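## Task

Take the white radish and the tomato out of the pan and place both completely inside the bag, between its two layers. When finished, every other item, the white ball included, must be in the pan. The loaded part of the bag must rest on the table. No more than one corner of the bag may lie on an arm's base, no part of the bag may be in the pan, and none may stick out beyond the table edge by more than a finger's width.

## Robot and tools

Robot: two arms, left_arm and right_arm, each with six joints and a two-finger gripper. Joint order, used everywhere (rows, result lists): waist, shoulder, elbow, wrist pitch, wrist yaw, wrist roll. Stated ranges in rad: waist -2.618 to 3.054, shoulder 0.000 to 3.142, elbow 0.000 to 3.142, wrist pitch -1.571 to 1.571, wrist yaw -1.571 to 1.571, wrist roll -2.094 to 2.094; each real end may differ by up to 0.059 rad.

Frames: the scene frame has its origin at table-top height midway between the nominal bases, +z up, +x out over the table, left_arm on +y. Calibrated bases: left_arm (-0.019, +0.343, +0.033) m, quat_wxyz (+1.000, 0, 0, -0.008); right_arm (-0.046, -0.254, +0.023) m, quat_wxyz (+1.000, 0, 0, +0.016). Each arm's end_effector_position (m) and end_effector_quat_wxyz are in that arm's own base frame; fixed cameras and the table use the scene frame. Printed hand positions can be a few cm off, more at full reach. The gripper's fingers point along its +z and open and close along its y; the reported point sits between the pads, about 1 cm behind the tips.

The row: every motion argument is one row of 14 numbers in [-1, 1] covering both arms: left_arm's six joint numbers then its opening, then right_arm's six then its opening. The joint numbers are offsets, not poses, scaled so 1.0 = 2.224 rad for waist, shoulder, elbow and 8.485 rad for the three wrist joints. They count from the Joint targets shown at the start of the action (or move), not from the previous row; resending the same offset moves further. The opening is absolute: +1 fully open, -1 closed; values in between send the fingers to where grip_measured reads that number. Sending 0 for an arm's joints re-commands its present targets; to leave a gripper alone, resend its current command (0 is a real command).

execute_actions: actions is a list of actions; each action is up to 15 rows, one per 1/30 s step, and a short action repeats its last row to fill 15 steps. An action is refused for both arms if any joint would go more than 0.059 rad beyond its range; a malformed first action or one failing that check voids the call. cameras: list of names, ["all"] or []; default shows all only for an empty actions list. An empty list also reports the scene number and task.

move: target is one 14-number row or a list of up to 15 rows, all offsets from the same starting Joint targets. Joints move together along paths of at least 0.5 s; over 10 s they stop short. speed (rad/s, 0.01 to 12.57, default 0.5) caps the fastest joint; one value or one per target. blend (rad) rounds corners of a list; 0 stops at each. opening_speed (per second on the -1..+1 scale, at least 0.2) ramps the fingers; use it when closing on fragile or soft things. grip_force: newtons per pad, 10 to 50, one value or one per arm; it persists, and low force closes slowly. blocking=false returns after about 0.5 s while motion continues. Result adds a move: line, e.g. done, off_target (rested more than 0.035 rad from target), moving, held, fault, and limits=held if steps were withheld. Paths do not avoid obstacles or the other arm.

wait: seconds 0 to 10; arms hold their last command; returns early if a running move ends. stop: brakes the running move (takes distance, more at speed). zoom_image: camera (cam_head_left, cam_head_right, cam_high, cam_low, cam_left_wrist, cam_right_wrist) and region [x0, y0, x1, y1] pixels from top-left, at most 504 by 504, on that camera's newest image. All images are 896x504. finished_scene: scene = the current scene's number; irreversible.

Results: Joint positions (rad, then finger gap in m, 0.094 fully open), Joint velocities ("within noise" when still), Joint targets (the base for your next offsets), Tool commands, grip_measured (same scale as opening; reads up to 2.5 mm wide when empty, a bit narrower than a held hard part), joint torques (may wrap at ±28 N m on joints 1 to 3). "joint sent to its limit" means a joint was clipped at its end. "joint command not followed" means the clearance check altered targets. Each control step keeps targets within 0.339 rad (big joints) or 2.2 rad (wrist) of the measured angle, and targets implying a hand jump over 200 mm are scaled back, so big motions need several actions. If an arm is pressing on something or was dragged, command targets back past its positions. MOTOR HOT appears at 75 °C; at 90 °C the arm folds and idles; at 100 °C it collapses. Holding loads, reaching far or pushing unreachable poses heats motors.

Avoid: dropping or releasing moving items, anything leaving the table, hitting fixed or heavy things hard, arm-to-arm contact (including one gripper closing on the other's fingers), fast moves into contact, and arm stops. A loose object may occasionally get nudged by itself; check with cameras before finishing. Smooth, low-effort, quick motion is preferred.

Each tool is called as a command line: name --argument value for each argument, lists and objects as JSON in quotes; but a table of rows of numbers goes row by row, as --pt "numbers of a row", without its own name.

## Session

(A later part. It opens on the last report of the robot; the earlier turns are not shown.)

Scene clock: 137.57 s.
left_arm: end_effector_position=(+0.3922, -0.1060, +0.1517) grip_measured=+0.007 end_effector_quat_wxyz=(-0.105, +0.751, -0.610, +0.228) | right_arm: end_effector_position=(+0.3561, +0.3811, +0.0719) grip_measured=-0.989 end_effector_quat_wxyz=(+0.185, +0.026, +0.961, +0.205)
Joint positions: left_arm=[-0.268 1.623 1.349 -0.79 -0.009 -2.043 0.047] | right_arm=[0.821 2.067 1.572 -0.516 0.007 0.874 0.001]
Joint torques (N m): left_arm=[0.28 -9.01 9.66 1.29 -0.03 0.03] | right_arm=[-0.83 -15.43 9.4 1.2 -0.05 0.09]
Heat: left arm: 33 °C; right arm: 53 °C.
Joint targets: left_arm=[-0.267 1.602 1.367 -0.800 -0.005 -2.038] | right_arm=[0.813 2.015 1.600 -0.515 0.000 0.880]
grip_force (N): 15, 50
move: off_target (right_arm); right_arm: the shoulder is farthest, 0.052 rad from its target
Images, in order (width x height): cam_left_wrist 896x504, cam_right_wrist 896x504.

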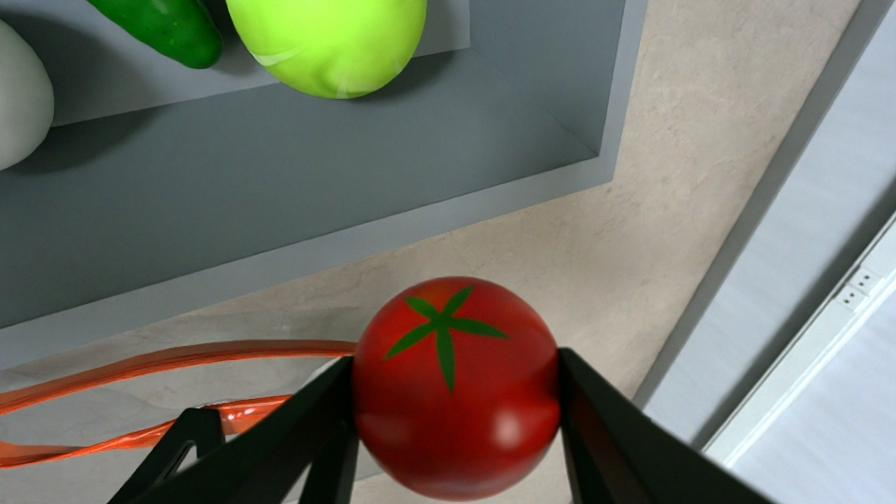

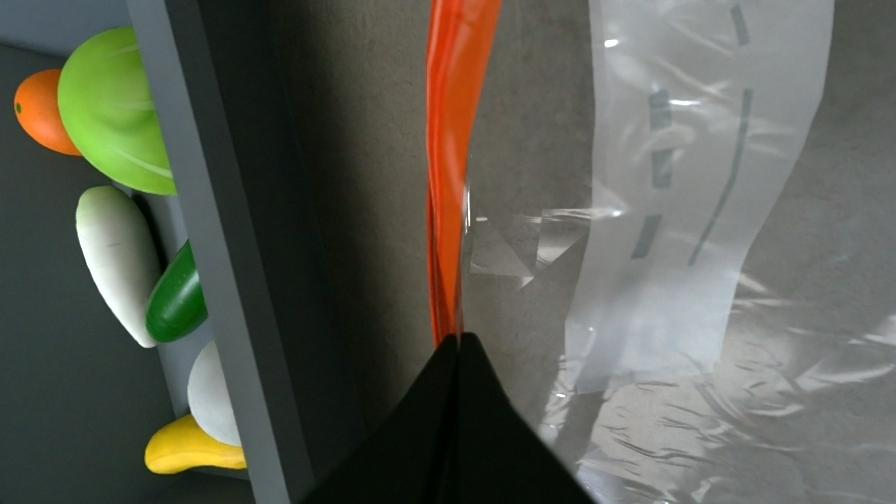

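move --pt "0 0 0 0 0 0 -0.04 -0.0135 -0.008 -0.025 0.003 0 -0.003 -1" --pt "-0.07 0 0 0 0 0 -0.04 -0.0135 -0.008 -0.025 0.003 0 -0.003 -1" --speed '[0.15,0.4]' --cameras '["cam_left_wrist","cam_right_wrist"]'

Scene clock: 139.37 s.
left_arm: end_effector_position=(+0.3713, -0.1650, +0.1517) grip_measured=+0.007 end_effector_quat_wxyz=(-0.088, +0.702, -0.666, +0.235) | right_arm: end_effector_position=(+0.3661, +0.3654, +0.0706) grip_measured=-0.989 end_effector_quat_wxyz=(+0.189, +0.038, +0.961, +0.200)
Joint positions: left_arm=[-0.422 1.623 1.349 -0.79 -0.009 -2.043 0.047] | right_arm=[0.787 2.054 1.548 -0.508 0.007 0.863 0.001]
Joint torques (N m): left_arm=[0.17 -9.03 9.66 1.29 -0.03 0.03] | right_arm=[-0.36 -15.66 6.35 1.38 -0.05 -0.07]
Heat: left arm: 33 °C; right arm: 53 °C.
Joint targets: left_arm=[-0.423 1.602 1.367 -0.800 -0.005 -2.038] | right_arm=[0.783 1.997 1.544 -0.490 0.000 0.855]
grip_force (N): 15, 50
move: off_target (right_arm); right_arm: the shoulder is farthest, 0.057 rad from its target
Images, in order (width x height): cam_left_wrist 896x504, cam_right_wrist 896x504.

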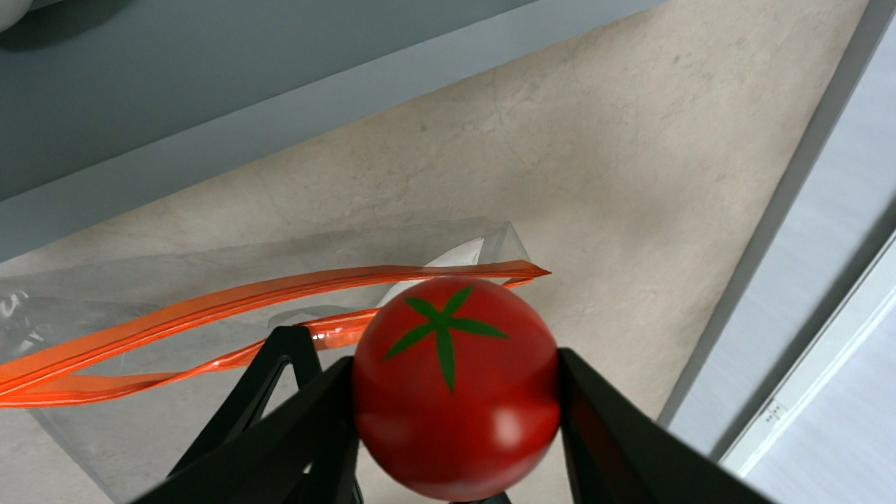

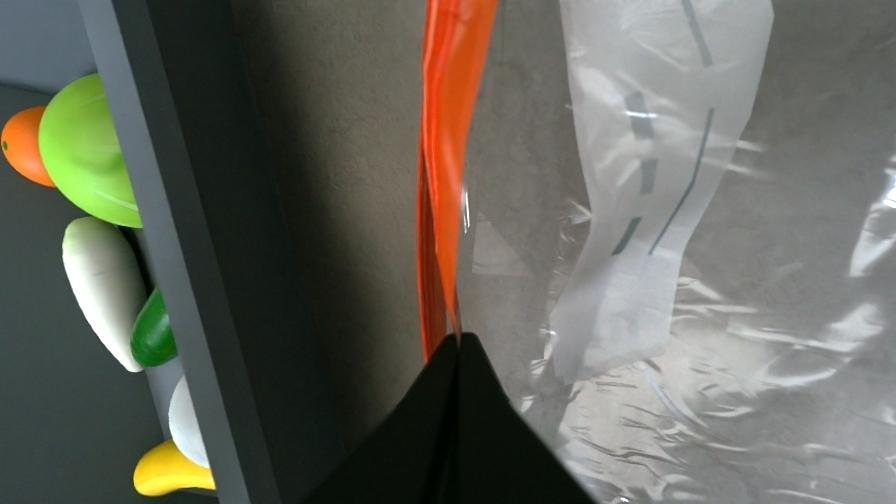

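move --target '[-0.0414,0.1475,0.0913,-0.0035,0,0,-0.04,0,0,0,0,0,0,-1]' --speed 0.3 --cameras '["cam_left_wrist","cam_right_wrist","cam_low"]'

zoom_image --camera "cam_low" --region '[370, 120, 670, 340]'

Scene clock: 141.10 s.
left_arm: end_effector_position=(+0.3895, -0.1975, +0.1279) grip_measured=+0.007 end_effector_quat_wxyz=(-0.073, +0.690, -0.689, +0.211) | right_arm: end_effector_position=(+0.3657, +0.3649, +0.0698) grip_measured=-0.989 end_effector_quat_wxyz=(+0.188, +0.038, +0.961, +0.199)
Joint positions: left_arm=[-0.473 1.79 1.47 -0.801 -0.009 -2.043 0.047] | right_arm=[0.786 2.054 1.546 -0.508 0.006 0.863 0.001]
Joint torques (N m): left_arm=[0.34 -9.01 7.61 1.24 -0.07 -0.01] | right_arm=[-0.31 -15.43 6.46 1.39 -0.04 -0.07]
Heat: left arm: 33 °C; right arm: 53 °C.
Joint targets: left_arm=[-0.472 1.785 1.468 -0.803 -0.009 -2.043] | right_arm=[0.782 1.997 1.544 -0.489 0.000 0.855]
grip_force (N): 15, 50
move: held (left_arm; a check stopped the path), off_target (right_arm); limits=held; left_arm: the shoulder is farthest, 0.141 rad from its target; right_arm: the shoulder is farthest, 0.057 rad from its target
joint command not followed: on one or more control steps a check withheld the commanded joint targets of the left arm, and it was not sent them on those steps.
cause: the commanded joint targets, or the way to them, would bring a part of the robot too close to another arm (this arm's gripper housing and the right arm's wrist (the part past the wrist pitch), 5 mm apart when this arm was first held).
Images, in order (width x height): cam_low 896x504, cam_left_wrist 896x504, cam_right_wrist 896x504.

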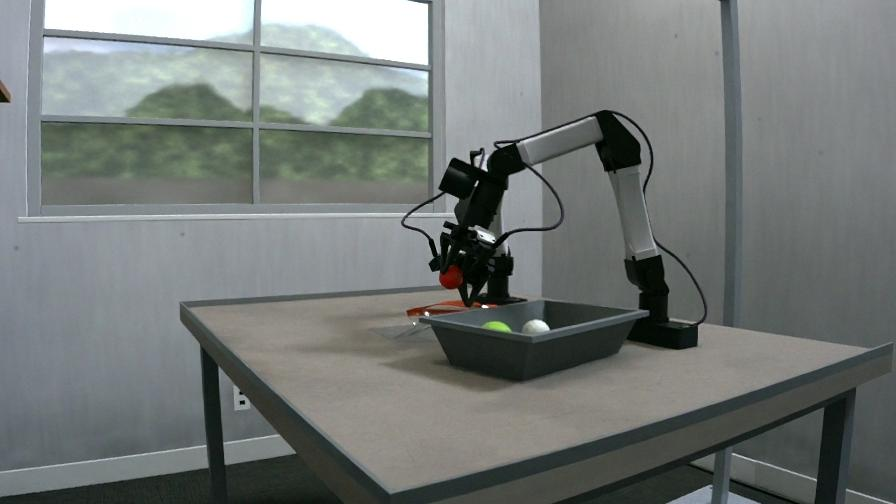

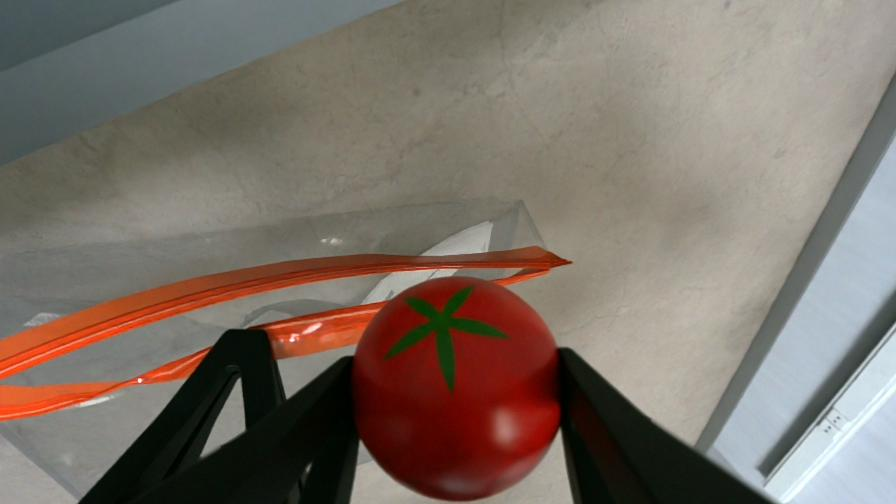

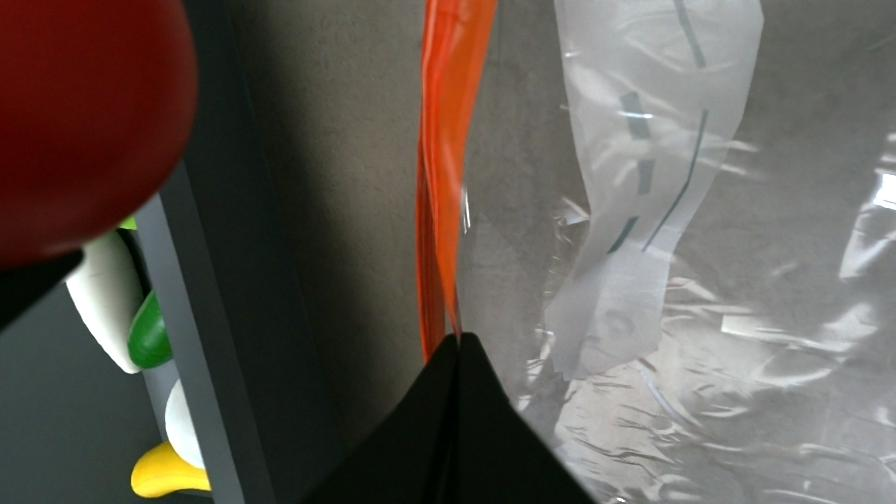

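Scaled by 1.680 from the camera's 896x504 image, which has a finer 1280x720 frame.

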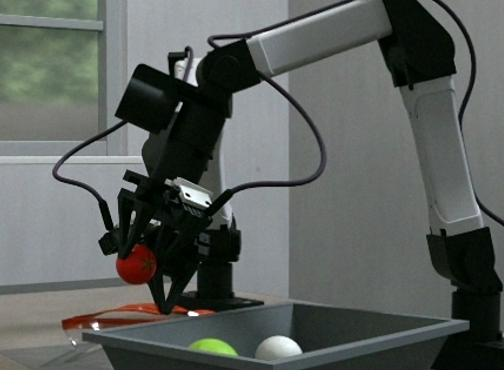

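move --pt "0.03 0 0 0 0 0 -0.04 0 0 0 0 0 0 -1" --pt "0.03 0 0 0 0 0 -0.04 0 -0.0562 -0.2311 0.0936 0 0.0136 -1" --speed 0.4

move --target '[-0.049,0.0652,0.0459,-0.0032,0,0,-0.04,0,0,0,0,0,0,-1]' --speed 0.3 --cameras '["cam_left_wrist","cam_right_wrist","cam_low"]'

Scene clock: 145.20 s.
left_arm: end_effector_position=(+0.4018, -0.1712, +0.1279) grip_measured=+0.007 end_effector_quat_wxyz=(-0.080, +0.712, -0.666, +0.209) | right_arm: end_effector_position=(+0.3651, +0.3642, +0.0670) grip_measured=-0.989 end_effector_quat_wxyz=(+0.299, +0.080, +0.883, +0.354)
Joint positions: left_arm=[-0.406 1.79 1.47 -0.801 -0.009 -2.043 0.047] | right_arm=[0.786 1.924 1.034 0.282 0.006 0.964 0.001]
Joint torques (N m): left_arm=[0.31 -9.11 7.54 1.27 -0.06 -0.02] | right_arm=[-0.36 -13.72 5.94 1.91 -0.05 0.07]
Heat: left arm: 34 °C; right arm: 54 °C.
Joint targets: left_arm=[-0.405 1.785 1.468 -0.803 -0.009 -2.043] | right_arm=[0.782 1.872 1.030 0.305 0.000 0.970]
grip_force (N): 15, 50
move: off_target (right_arm); right_arm: the shoulder is farthest, 0.052 rad from its target

Scene clock: 146.23 s.
left_arm: end_effector_position=(+0.3951, -0.2211, +0.1005) grip_measured=+0.007 end_effector_quat_wxyz=(-0.060, +0.680, -0.708, +0.183) | right_arm: end_effector_position=(+0.3651, +0.3642, +0.0671) grip_measured=-0.989 end_effector_quat_wxyz=(+0.299, +0.080, +0.883, +0.354)
Joint positions: left_arm=[-0.514 1.914 1.547 -0.817 -0.009 -2.043 0.047] | right_arm=[0.786 1.924 1.034 0.283 0.006 0.964 0.001]
Joint torques (N m): left_arm=[0.18 -8.49 9.84 1 -0.07 -0.03] | right_arm=[-0.36 -13.74 5.93 1.89 -0.06 0.07]
Heat: left arm: 34 °C; right arm: 54 °C.
Joint targets: left_arm=[-0.514 1.930 1.570 -0.830 -0.009 -2.043] | right_arm=[0.782 1.872 1.030 0.305 0.000 0.970]
grip_force (N): 15, 50
move: off_target (right_arm); right_arm: the shoulder is farthest, 0.052 rad from its target
Images, in order (width x height): cam_low 896x504, cam_left_wrist 896x504, cam_right_wrist 896x504.

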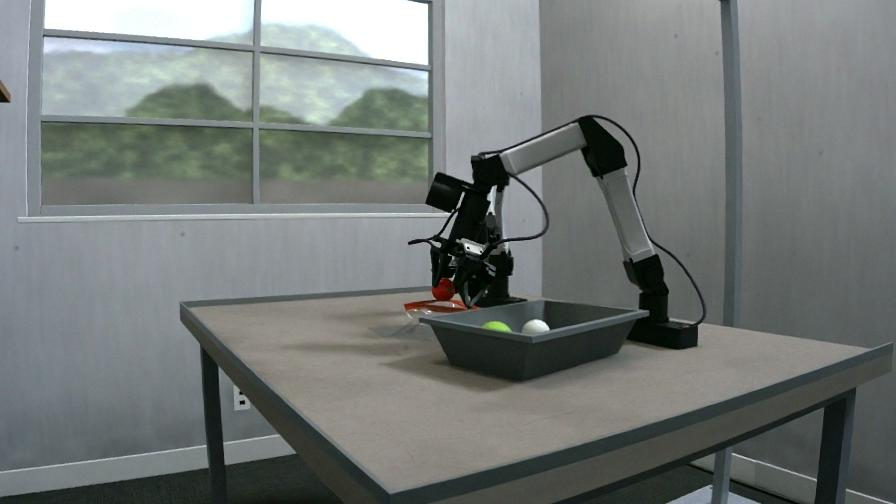

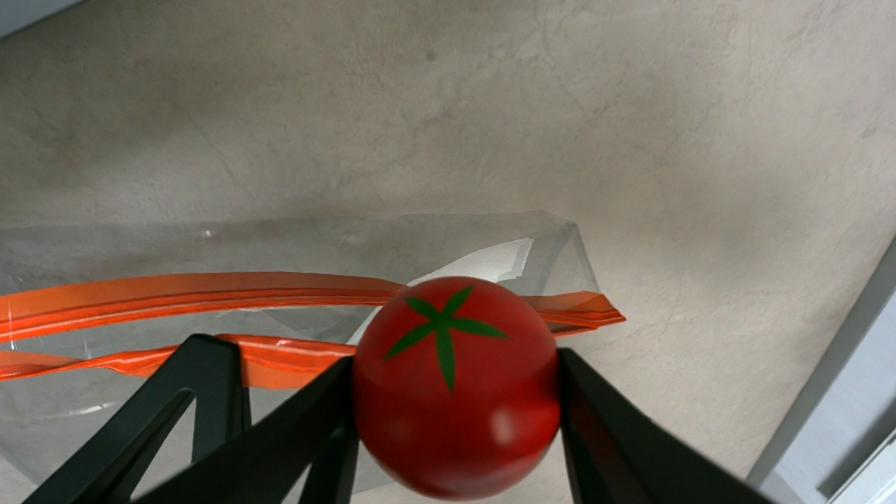

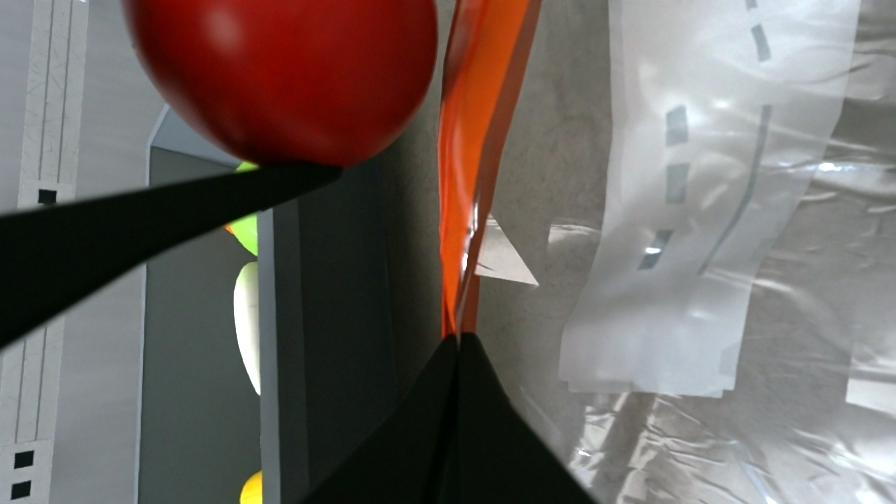

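move --target '[-0.0396,-0.0054,-0.005,0,0,0,-0.04,0,0,0,0,0,0,-1]' --speed 0.2 --cameras '["cam_left_wrist","cam_right_wrist","cam_low"]'

Scene clock: 147.47 s.
left_arm: end_effector_position=(+0.3754, -0.2528, +0.1005) grip_measured=+0.006 end_effector_quat_wxyz=(+0.053, -0.650, +0.735, -0.185) | right_arm: end_effector_position=(+0.3647, +0.3642, +0.0675) grip_measured=-0.989 end_effector_quat_wxyz=(+0.299, +0.080, +0.882, +0.355)
Joint positions: left_arm=[-0.597 1.914 1.547 -0.817 -0.012 -2.043 0.047] | right_arm=[0.786 1.922 1.032 0.284 0.005 0.964 0.001]
Joint torques (N m): left_arm=[-0.18 -9.48 8.7 1 -0.05 -0.03] | right_arm=[-0.21 -13.53 6.09 1.89 -0.07 0.05]
Heat: left arm: 34 °C; right arm: 55 °C.
Joint targets: left_arm=[-0.603 1.918 1.559 -0.830 -0.009 -2.043] | right_arm=[0.782 1.872 1.030 0.304 0.000 0.970]
grip_force (N): 15, 50
move: off_target (right_arm); right_arm: the shoulder is farthest, 0.050 rad from its target
Images, in order (width x height): cam_low 896x504, cam_left_wrist 896x504, cam_right_wrist 896x504.

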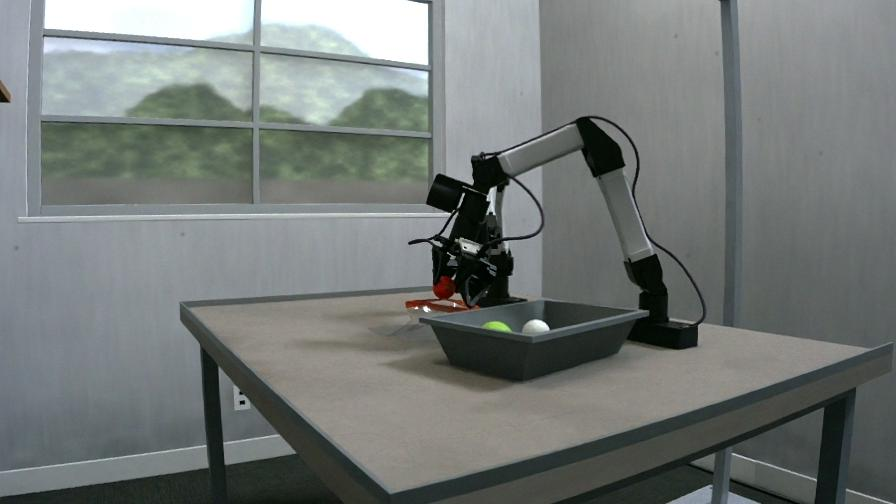

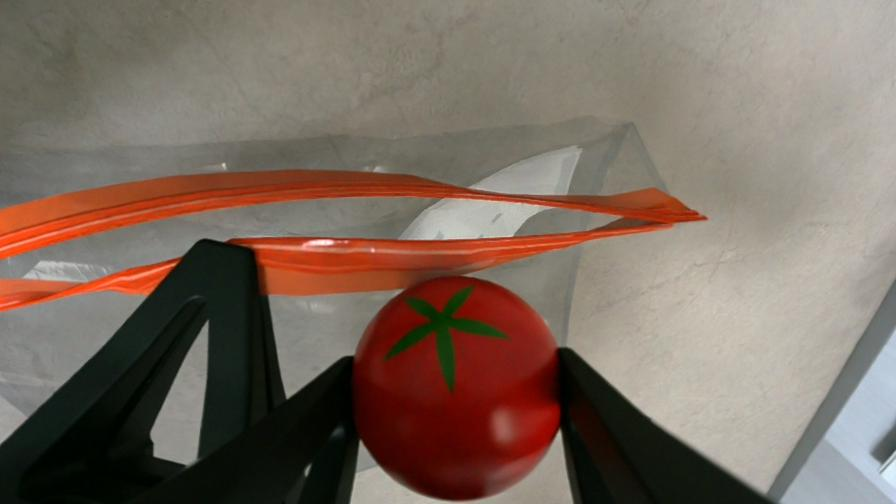

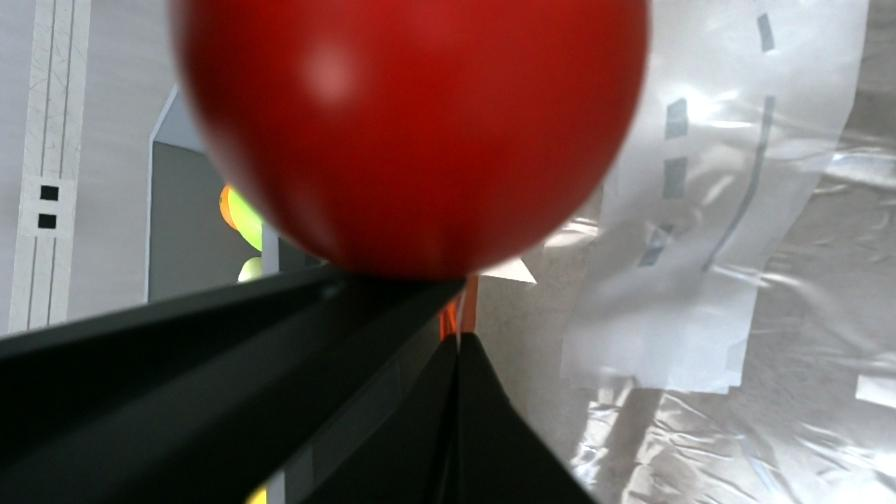

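move --pt "0.0103 0.034 0.024 0.003 0 0 -0.04 0 0 0 0 0 0 -1" --pt "0.0103 0.0683 -0.0656 0.033 0 0 -0.04 0 0 0 0 0 0 -1" --speed 0.2 --blend 0.02 --cameras '["cam_left_wrist","cam_right_wrist","cam_low"]'

zoom_image --camera "cam_low" --region '[370, 120, 670, 340]'

Scene clock: 150.00 s.
left_arm: end_effector_position=(+0.4038, -0.2626, +0.0341) grip_measured=+0.006 end_effector_quat_wxyz=(+0.061, -0.652, +0.725, -0.211) | right_arm: end_effector_position=(+0.3571, +0.3619, +0.0580) grip_measured=-0.989 end_effector_quat_wxyz=(+0.280, +0.076, +0.892, +0.348)
Joint positions: left_arm=[-0.58 2.042 1.435 -0.52 -0.01 -2.043 0.047] | right_arm=[0.786 1.922 1.024 0.252 -0.017 0.966 0.001]
Joint torques (N m): left_arm=[0.28 -8.36 5.16 0.94 -0.05 -0.02] | right_arm=[-0.35 -13.45 6.82 2.15 0.17 0.05]
Heat: left arm: 34 °C; right arm: 55 °C.
Joint targets: left_arm=[-0.580 2.070 1.413 -0.550 -0.009 -2.043] | right_arm=[0.782 1.872 1.030 0.305 0.000 0.970]
grip_force (N): 15, 50
move: off_target (right_arm); right_arm: the wrist pitch is farthest, 0.052 rad from its target
Images, in order (width x height): cam_low 896x504, cam_left_wrist 896x504, cam_right_wrist 896x504.

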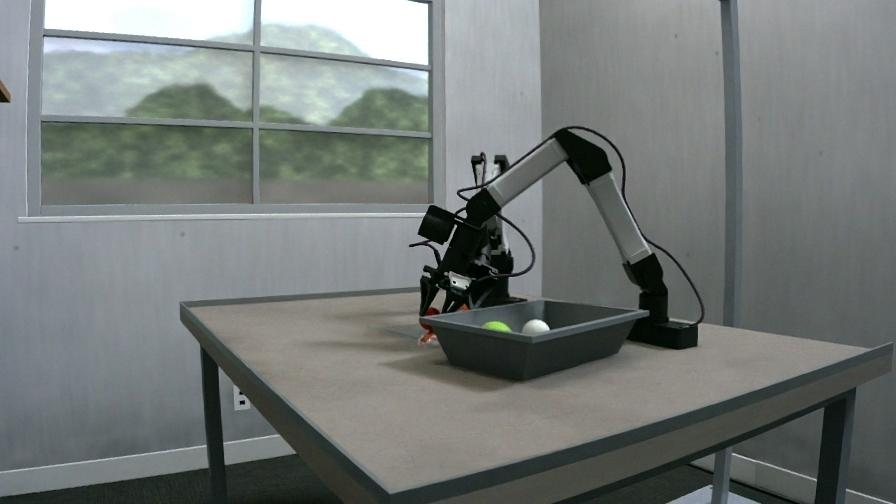

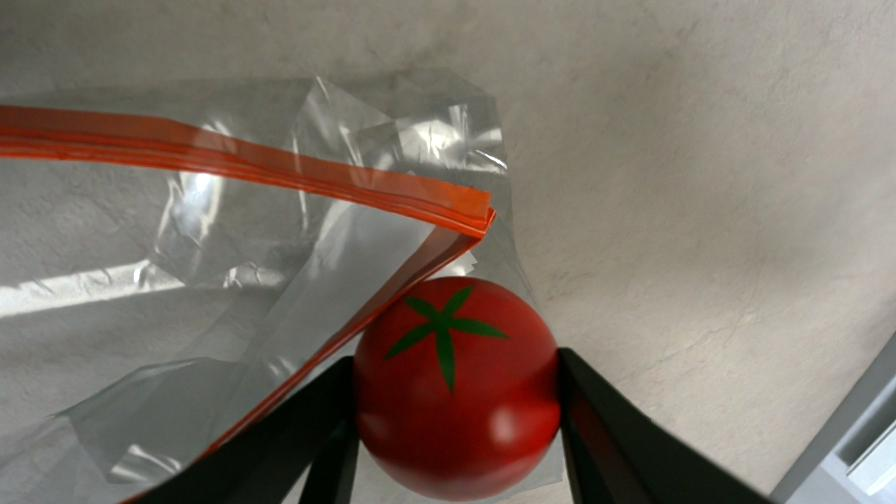

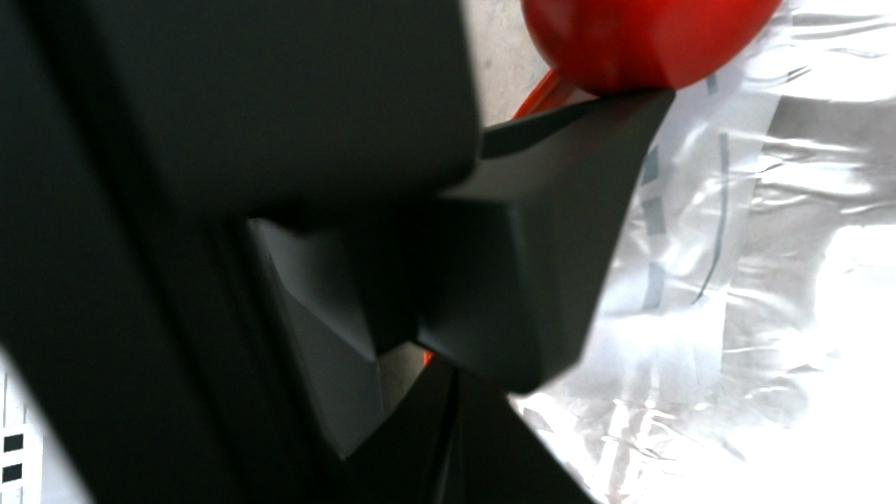

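Scaled by 1.680 from the camera's 896x504 image, which has a finer 1280x720 frame.

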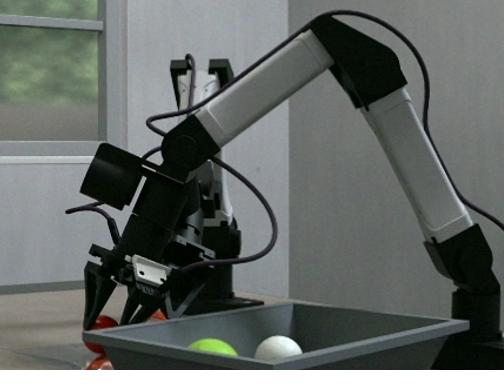

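move --pt "0 -0.0343 0.0896 -0.03 0 0 -0.04 0 0 0 0 0 0 -1" --pt "0.0103 -0.072 0.0616 -0.0306 0 0 -0.04 0 0 0 0 0 0 -1" --speed 0.3 --blend 0.02 --cameras '["cam_left_wrist","cam_right_wrist"]'

Scene clock: 152.23 s.
left_arm: end_effector_position=(+0.3911, -0.2439, +0.1004) grip_measured=+0.006 end_effector_quat_wxyz=(+0.059, -0.662, +0.722, -0.193) | right_arm: end_effector_position=(+0.3606, +0.3648, +0.0641) grip_measured=-0.989 end_effector_quat_wxyz=(+0.291, +0.076, +0.885, +0.357)
Joint positions: left_arm=[-0.562 1.931 1.562 -0.797 -0.011 -2.043 0.047] | right_arm=[0.787 1.922 1.024 0.283 -0.011 0.966 0.001]
Joint torques (N m): left_arm=[0.62 -11.54 6.48 1.04 -0.06 -0.02] | right_arm=[-0.43 -13.49 6.86 1.88 0.11 0.05]
Heat: left arm: 34 °C; right arm: 55 °C.
Joint targets: left_arm=[-0.556 1.910 1.550 -0.810 -0.009 -2.043] | right_arm=[0.783 1.872 1.030 0.305 0.000 0.970]
grip_force (N): 15, 50
move: off_target (right_arm); right_arm: the shoulder is farthest, 0.050 rad from its target
Images, in order (width x height): cam_left_wrist 896x504, cam_right_wrist 896x504.

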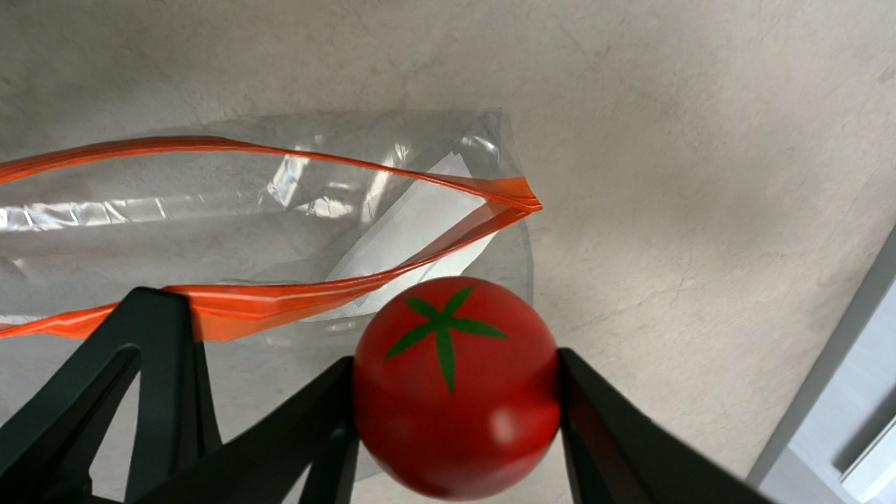

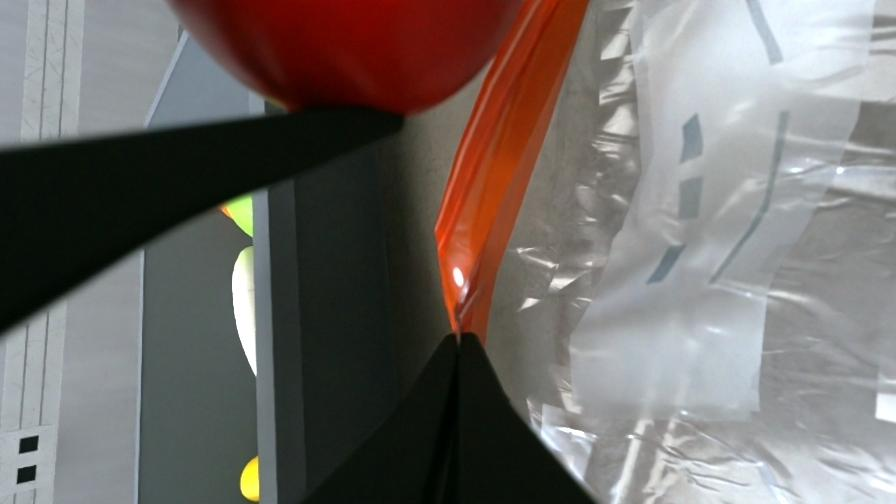

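move --pt "0.0072 -0.0265 -0.0405 0.003 0 0 -0.04 0 0 0 0 0 0 -1" --pt "0.0072 0.027 -0.125 0.036 0 0 -0.04 0 0 0 0 0 0 -1" --speed 0.2 --blend 0.01 --cameras '["cam_left_wrist","cam_right_wrist"]'

Scene clock: 155.13 s.
left_arm: end_effector_position=(+0.3849, -0.2287, +0.0316) grip_measured=+0.006 end_effector_quat_wxyz=(-0.062, +0.668, -0.714, +0.198) | right_arm: end_effector_position=(+0.3565, +0.3605, +0.0561) grip_measured=-0.989 end_effector_quat_wxyz=(+0.279, +0.078, +0.894, +0.343)
Joint positions: left_arm=[-0.54 1.943 1.29 -0.5 -0.011 -2.043 0.047] | right_arm=[0.787 1.922 1.024 0.242 -0.01 0.967 0.001]
Joint torques (N m): left_arm=[0.17 -7.47 5.42 1.17 -0.05 -0.02] | right_arm=[-0.42 -13.46 6.82 2.24 0.11 0.03]
Heat: left arm: 34 °C; right arm: 56 °C.
Joint targets: left_arm=[-0.541 1.970 1.272 -0.505 -0.009 -2.043] | right_arm=[0.783 1.872 1.030 0.305 0.000 0.970]
grip_force (N): 15, 50
move: off_target (right_arm); right_arm: the wrist pitch is farthest, 0.063 rad from its target
Images, in order (width x height): cam_left_wrist 896x504, cam_right_wrist 896x504.

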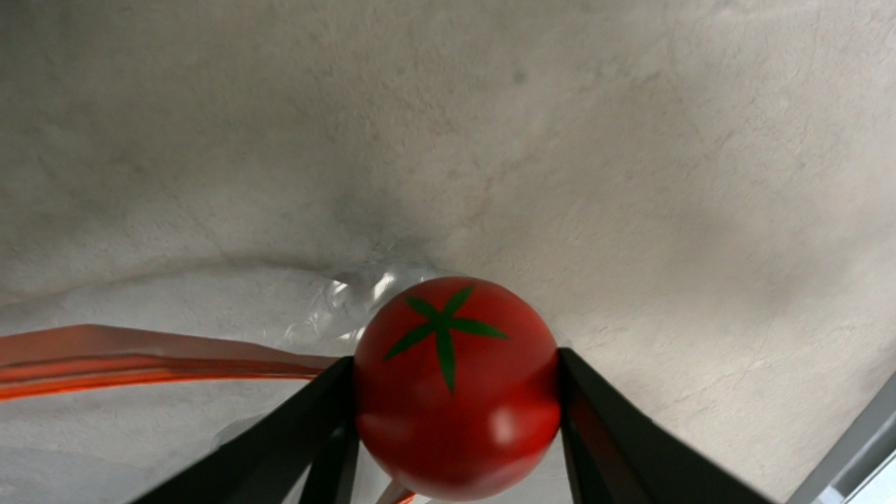

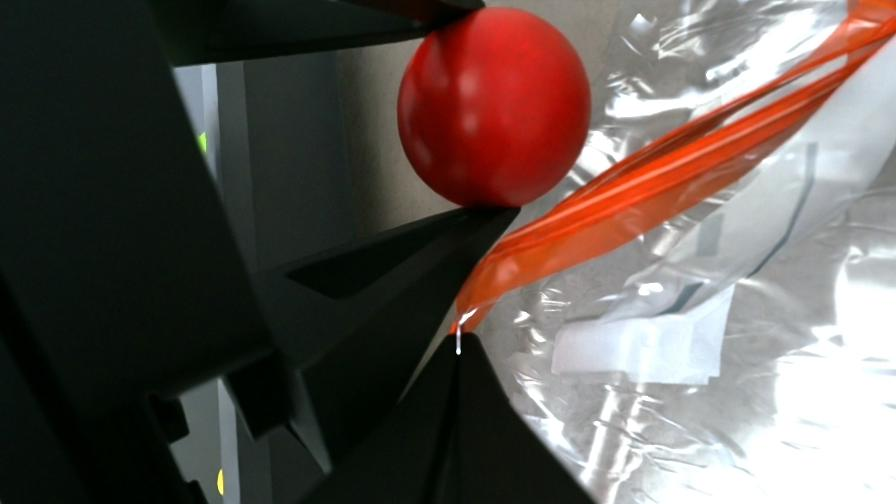

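move --pt "0 -0.042 0.085 -0.033 0 0 -0.04 0 0 0 0 0 0 -1" --pt "0.108 -0.06 0.085 -0.033 0 0 -0.04 0 0 0 0 0 0 -1" --pt "0.108 -0.2077 -0.0535 -0.0378 0 0 -0.04 0 0 0 0 0 0 -1" --pt "0.108 -0.2077 -0.0535 -0.0378 0 0 -0.04 0.0189 0.1236 0.0045 0.0247 0 0 -1" --speed '[0.4,0.8,0.8,0.3]' --blend 0.03

move --pt "0 0 0 0 0 0 -0.04 -0.0247 -0.1425 -0.0202 -0.0288 0 0 -1" --pt "-0.12 0 0 0 0 0 -0.04 -0.0247 -0.1425 -0.0202 -0.0288 0 0 -1" --speed '[0.2,0.6]' --cameras '["cam_left_wrist","cam_right_wrist"]'

Scene clock: 159.27 s.
left_arm: end_effector_position=(+0.3387, -0.1014, +0.1188) grip_measured=+0.006 end_effector_quat_wxyz=(-0.080, +0.752, -0.629, +0.180) | right_arm: end_effector_position=(+0.3587, +0.3850, +0.0016) grip_measured=-0.989 end_effector_quat_wxyz=(+0.286, +0.064, +0.885, +0.361)
Joint positions: left_arm=[-0.295 1.523 1.165 -0.817 -0.008 -2.043 0.047] | right_arm=[0.818 2.132 1.024 0.494 -0.008 0.967 0.001]
Joint torques (N m): left_arm=[-0.2 -7.38 6.45 1.08 -0.07 -0.02] | right_arm=[0.68 -8.7 6.99 1.91 0.08 0.02]
Heat: left arm: 34 °C; right arm: 55 °C.
Joint targets: left_arm=[-0.300 1.508 1.153 -0.825 -0.009 -2.043] | right_arm=[0.825 2.147 1.040 0.514 0.000 0.970]
grip_force (N): 15, 50
move: done

Scene clock: 162.30 s.
left_arm: end_effector_position=(+0.2993, -0.1881, +0.1188) grip_measured=+0.006 end_effector_quat_wxyz=(+0.056, -0.661, +0.724, -0.189) | right_arm: end_effector_position=(+0.3599, +0.3549, +0.0743) grip_measured=-0.989 end_effector_quat_wxyz=(+0.295, +0.083, +0.883, +0.356)
Joint positions: left_arm=[-0.565 1.523 1.165 -0.817 -0.009 -2.043 0.047] | right_arm=[0.776 1.874 1 0.264 -0.008 0.967 0.001]
Joint torques (N m): left_arm=[0.08 -7.36 6.46 1.09 -0.08 -0.03] | right_arm=[-0.53 -12.66 5.83 1.72 0.08 0.02]
Heat: left arm: 34 °C; right arm: 55 °C.
Joint targets: left_arm=[-0.567 1.508 1.153 -0.825 -0.009 -2.043] | right_arm=[0.770 1.830 0.995 0.270 0.000 0.970]
grip_force (N): 15, 50
move: off_target (right_arm); right_arm: the shoulder is farthest, 0.044 rad from its target
Images, in order (width x height): cam_left_wrist 896x504, cam_right_wrist 896x504.

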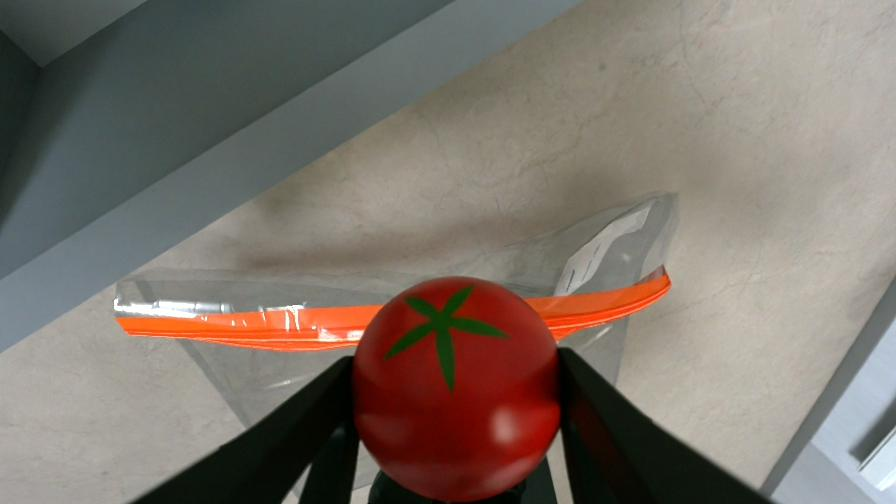

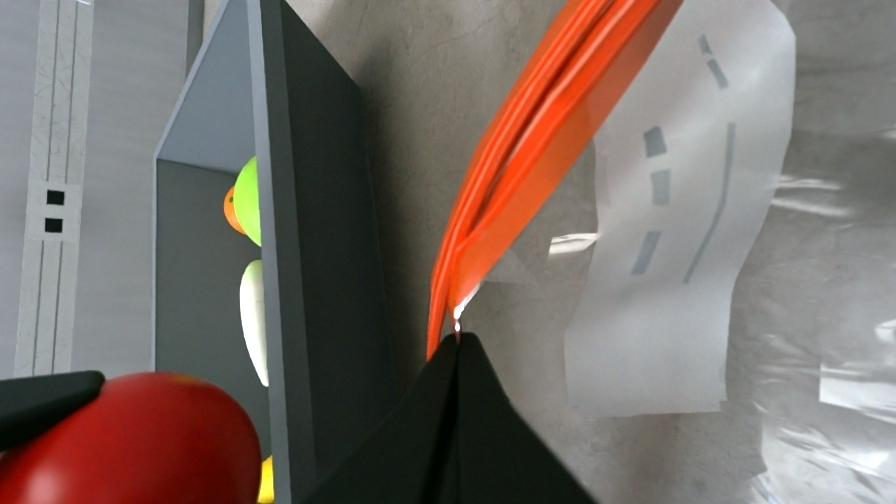

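move --pt "0 0 0 0 0 0 -0.04 -0.0216 -0.03 -0.0338 0.001 0 0 -1" --pt "-0.05 0 0 0 0 0 -0.04 -0.0216 -0.03 -0.0338 0.001 0 0 -1" --speed '[0.2,0.6]' --cameras '["cam_left_wrist","cam_right_wrist"]'

Scene clock: 164.00 s.
left_arm: end_effector_position=(+0.2761, -0.2208, +0.1188) grip_measured=+0.006 end_effector_quat_wxyz=(+0.045, -0.619, +0.761, -0.192) | right_arm: end_effector_position=(+0.3626, +0.3234, +0.0752) grip_measured=-0.989 end_effector_quat_wxyz=(+0.301, +0.105, +0.882, +0.346)
Joint positions: left_arm=[-0.678 1.523 1.165 -0.817 -0.008 -2.043 0.047] | right_arm=[0.726 1.807 0.925 0.264 -0.007 0.967 0.001]
Joint torques (N m): left_arm=[0.23 -7.38 6.46 1.1 -0.08 -0.02] | right_arm=[-0.36 -12.11 5.82 1.8 0.07 0.03]
Heat: left arm: 33 °C; right arm: 55 °C.
Joint targets: left_arm=[-0.679 1.508 1.153 -0.825 -0.009 -2.043] | right_arm=[0.722 1.763 0.920 0.278 0.000 0.970]
grip_force (N): 15, 50
move: off_target (right_arm); right_arm: the shoulder is farthest, 0.044 rad from its target
Images, in order (width x height): cam_left_wrist 896x504, cam_right_wrist 896x504.

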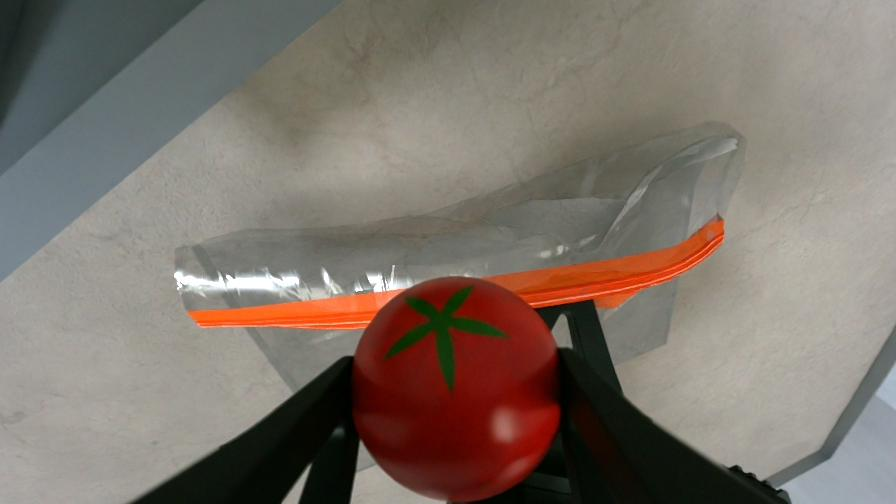

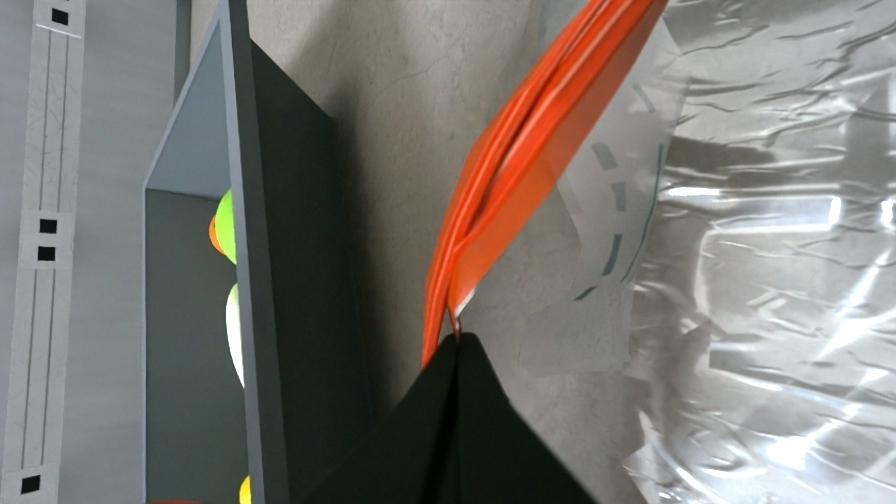

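move --pt "0.3764 -0.0558 0.0445 -0.0615 0.0009 0.1382 -0.04 0 0 0 0 0 0 -1" --pt "0.3764 0.0027 -0.1848 0.0112 0.0009 0.1382 0.4 0 0 0 0 0 0 -1" --pt "0.3764 -0.0558 0.0445 -0.0615 0.0009 0.1382 0.4 0 0 0 0 0 0 -1" --speed '[1.2,0.4,0.8]' --opening_speed 0.6 --cameras '["cam_left_wrist","cam_right_wrist","cam_head_left"]'

zoom_image --camera "cam_head_left" --region '[190, 200, 500, 370]'

Scene clock: 171.93 s.
left_arm: end_effector_position=(+0.2416, +0.0388, +0.1479) grip_measured=+0.398 end_effector_quat_wxyz=(+0.040, -0.495, +0.868, -0.011) | right_arm: end_effector_position=(+0.3626, +0.3234, +0.0752) grip_measured=-0.989 end_effector_quat_wxyz=(+0.301, +0.105, +0.882, +0.346)
Joint positions: left_arm=[0.154 1.391 1.238 -1.334 -0.008 -0.882 0.066] | right_arm=[0.726 1.807 0.925 0.264 -0.007 0.967 0.001]
Joint torques (N m): left_arm=[0.62 -5.16 8.57 0.44 0.01 0.07] | right_arm=[-0.36 -12.12 5.85 1.79 0.07 0.03]
Heat: left arm: 33 °C; right arm: 54 °C.
Joint targets: left_arm=[0.159 1.384 1.252 -1.347 -0.001 -0.870] | right_arm=[0.722 1.763 0.920 0.278 0.000 0.970]
grip_force (N): 15, 50
move: off_target (right_arm); target 2's new numbers were sent with left_arm's wrist pitch 0.041 rad from that target; right_arm: the shoulder is farthest, 0.044 rad from its target
Images, in order (width x height): cam_head_left 896x504, cam_left_wrist 896x504, cam_right_wrist 896x504.

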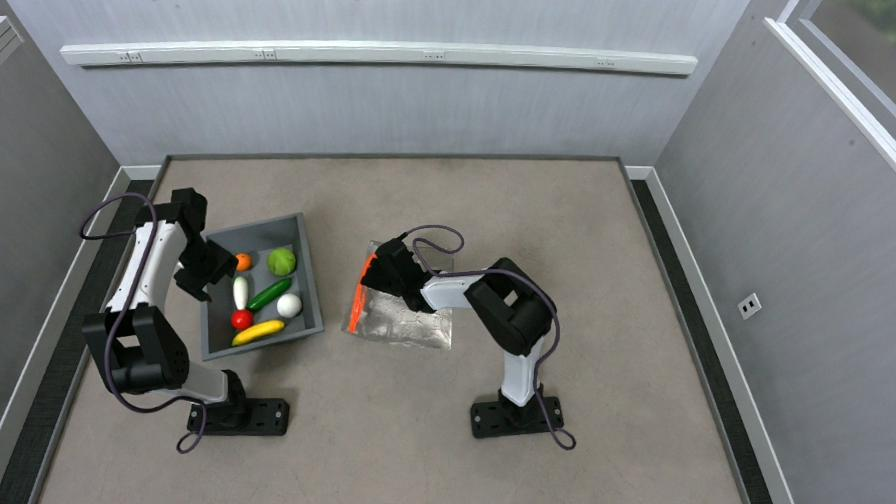

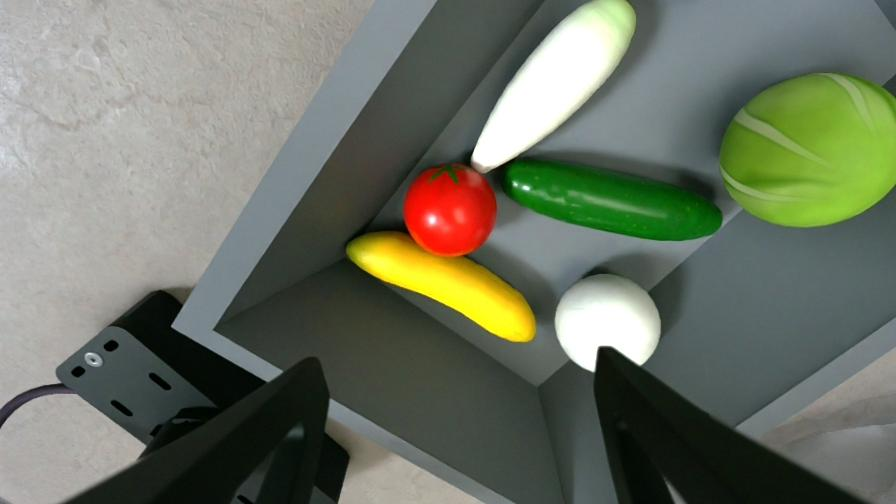

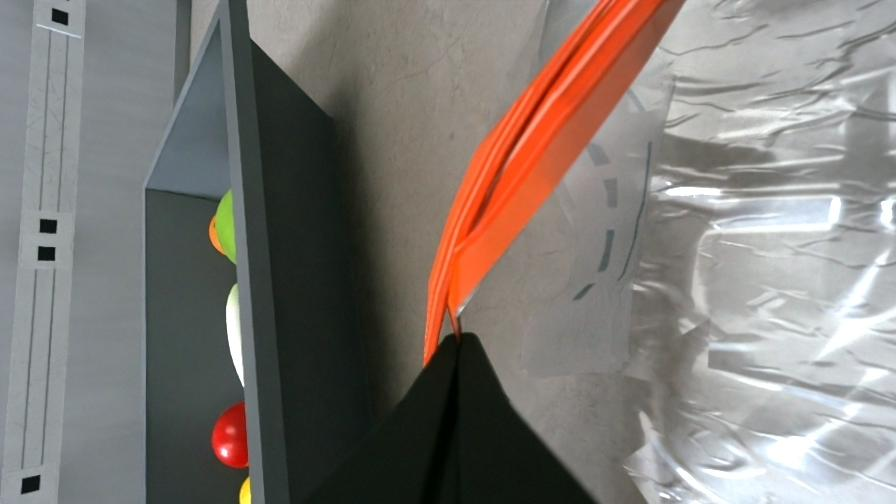

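Scaled by 1.626 from the camera's 896x504 image, which has a finer 1280x720 frame.

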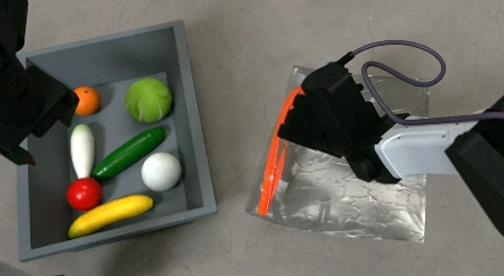

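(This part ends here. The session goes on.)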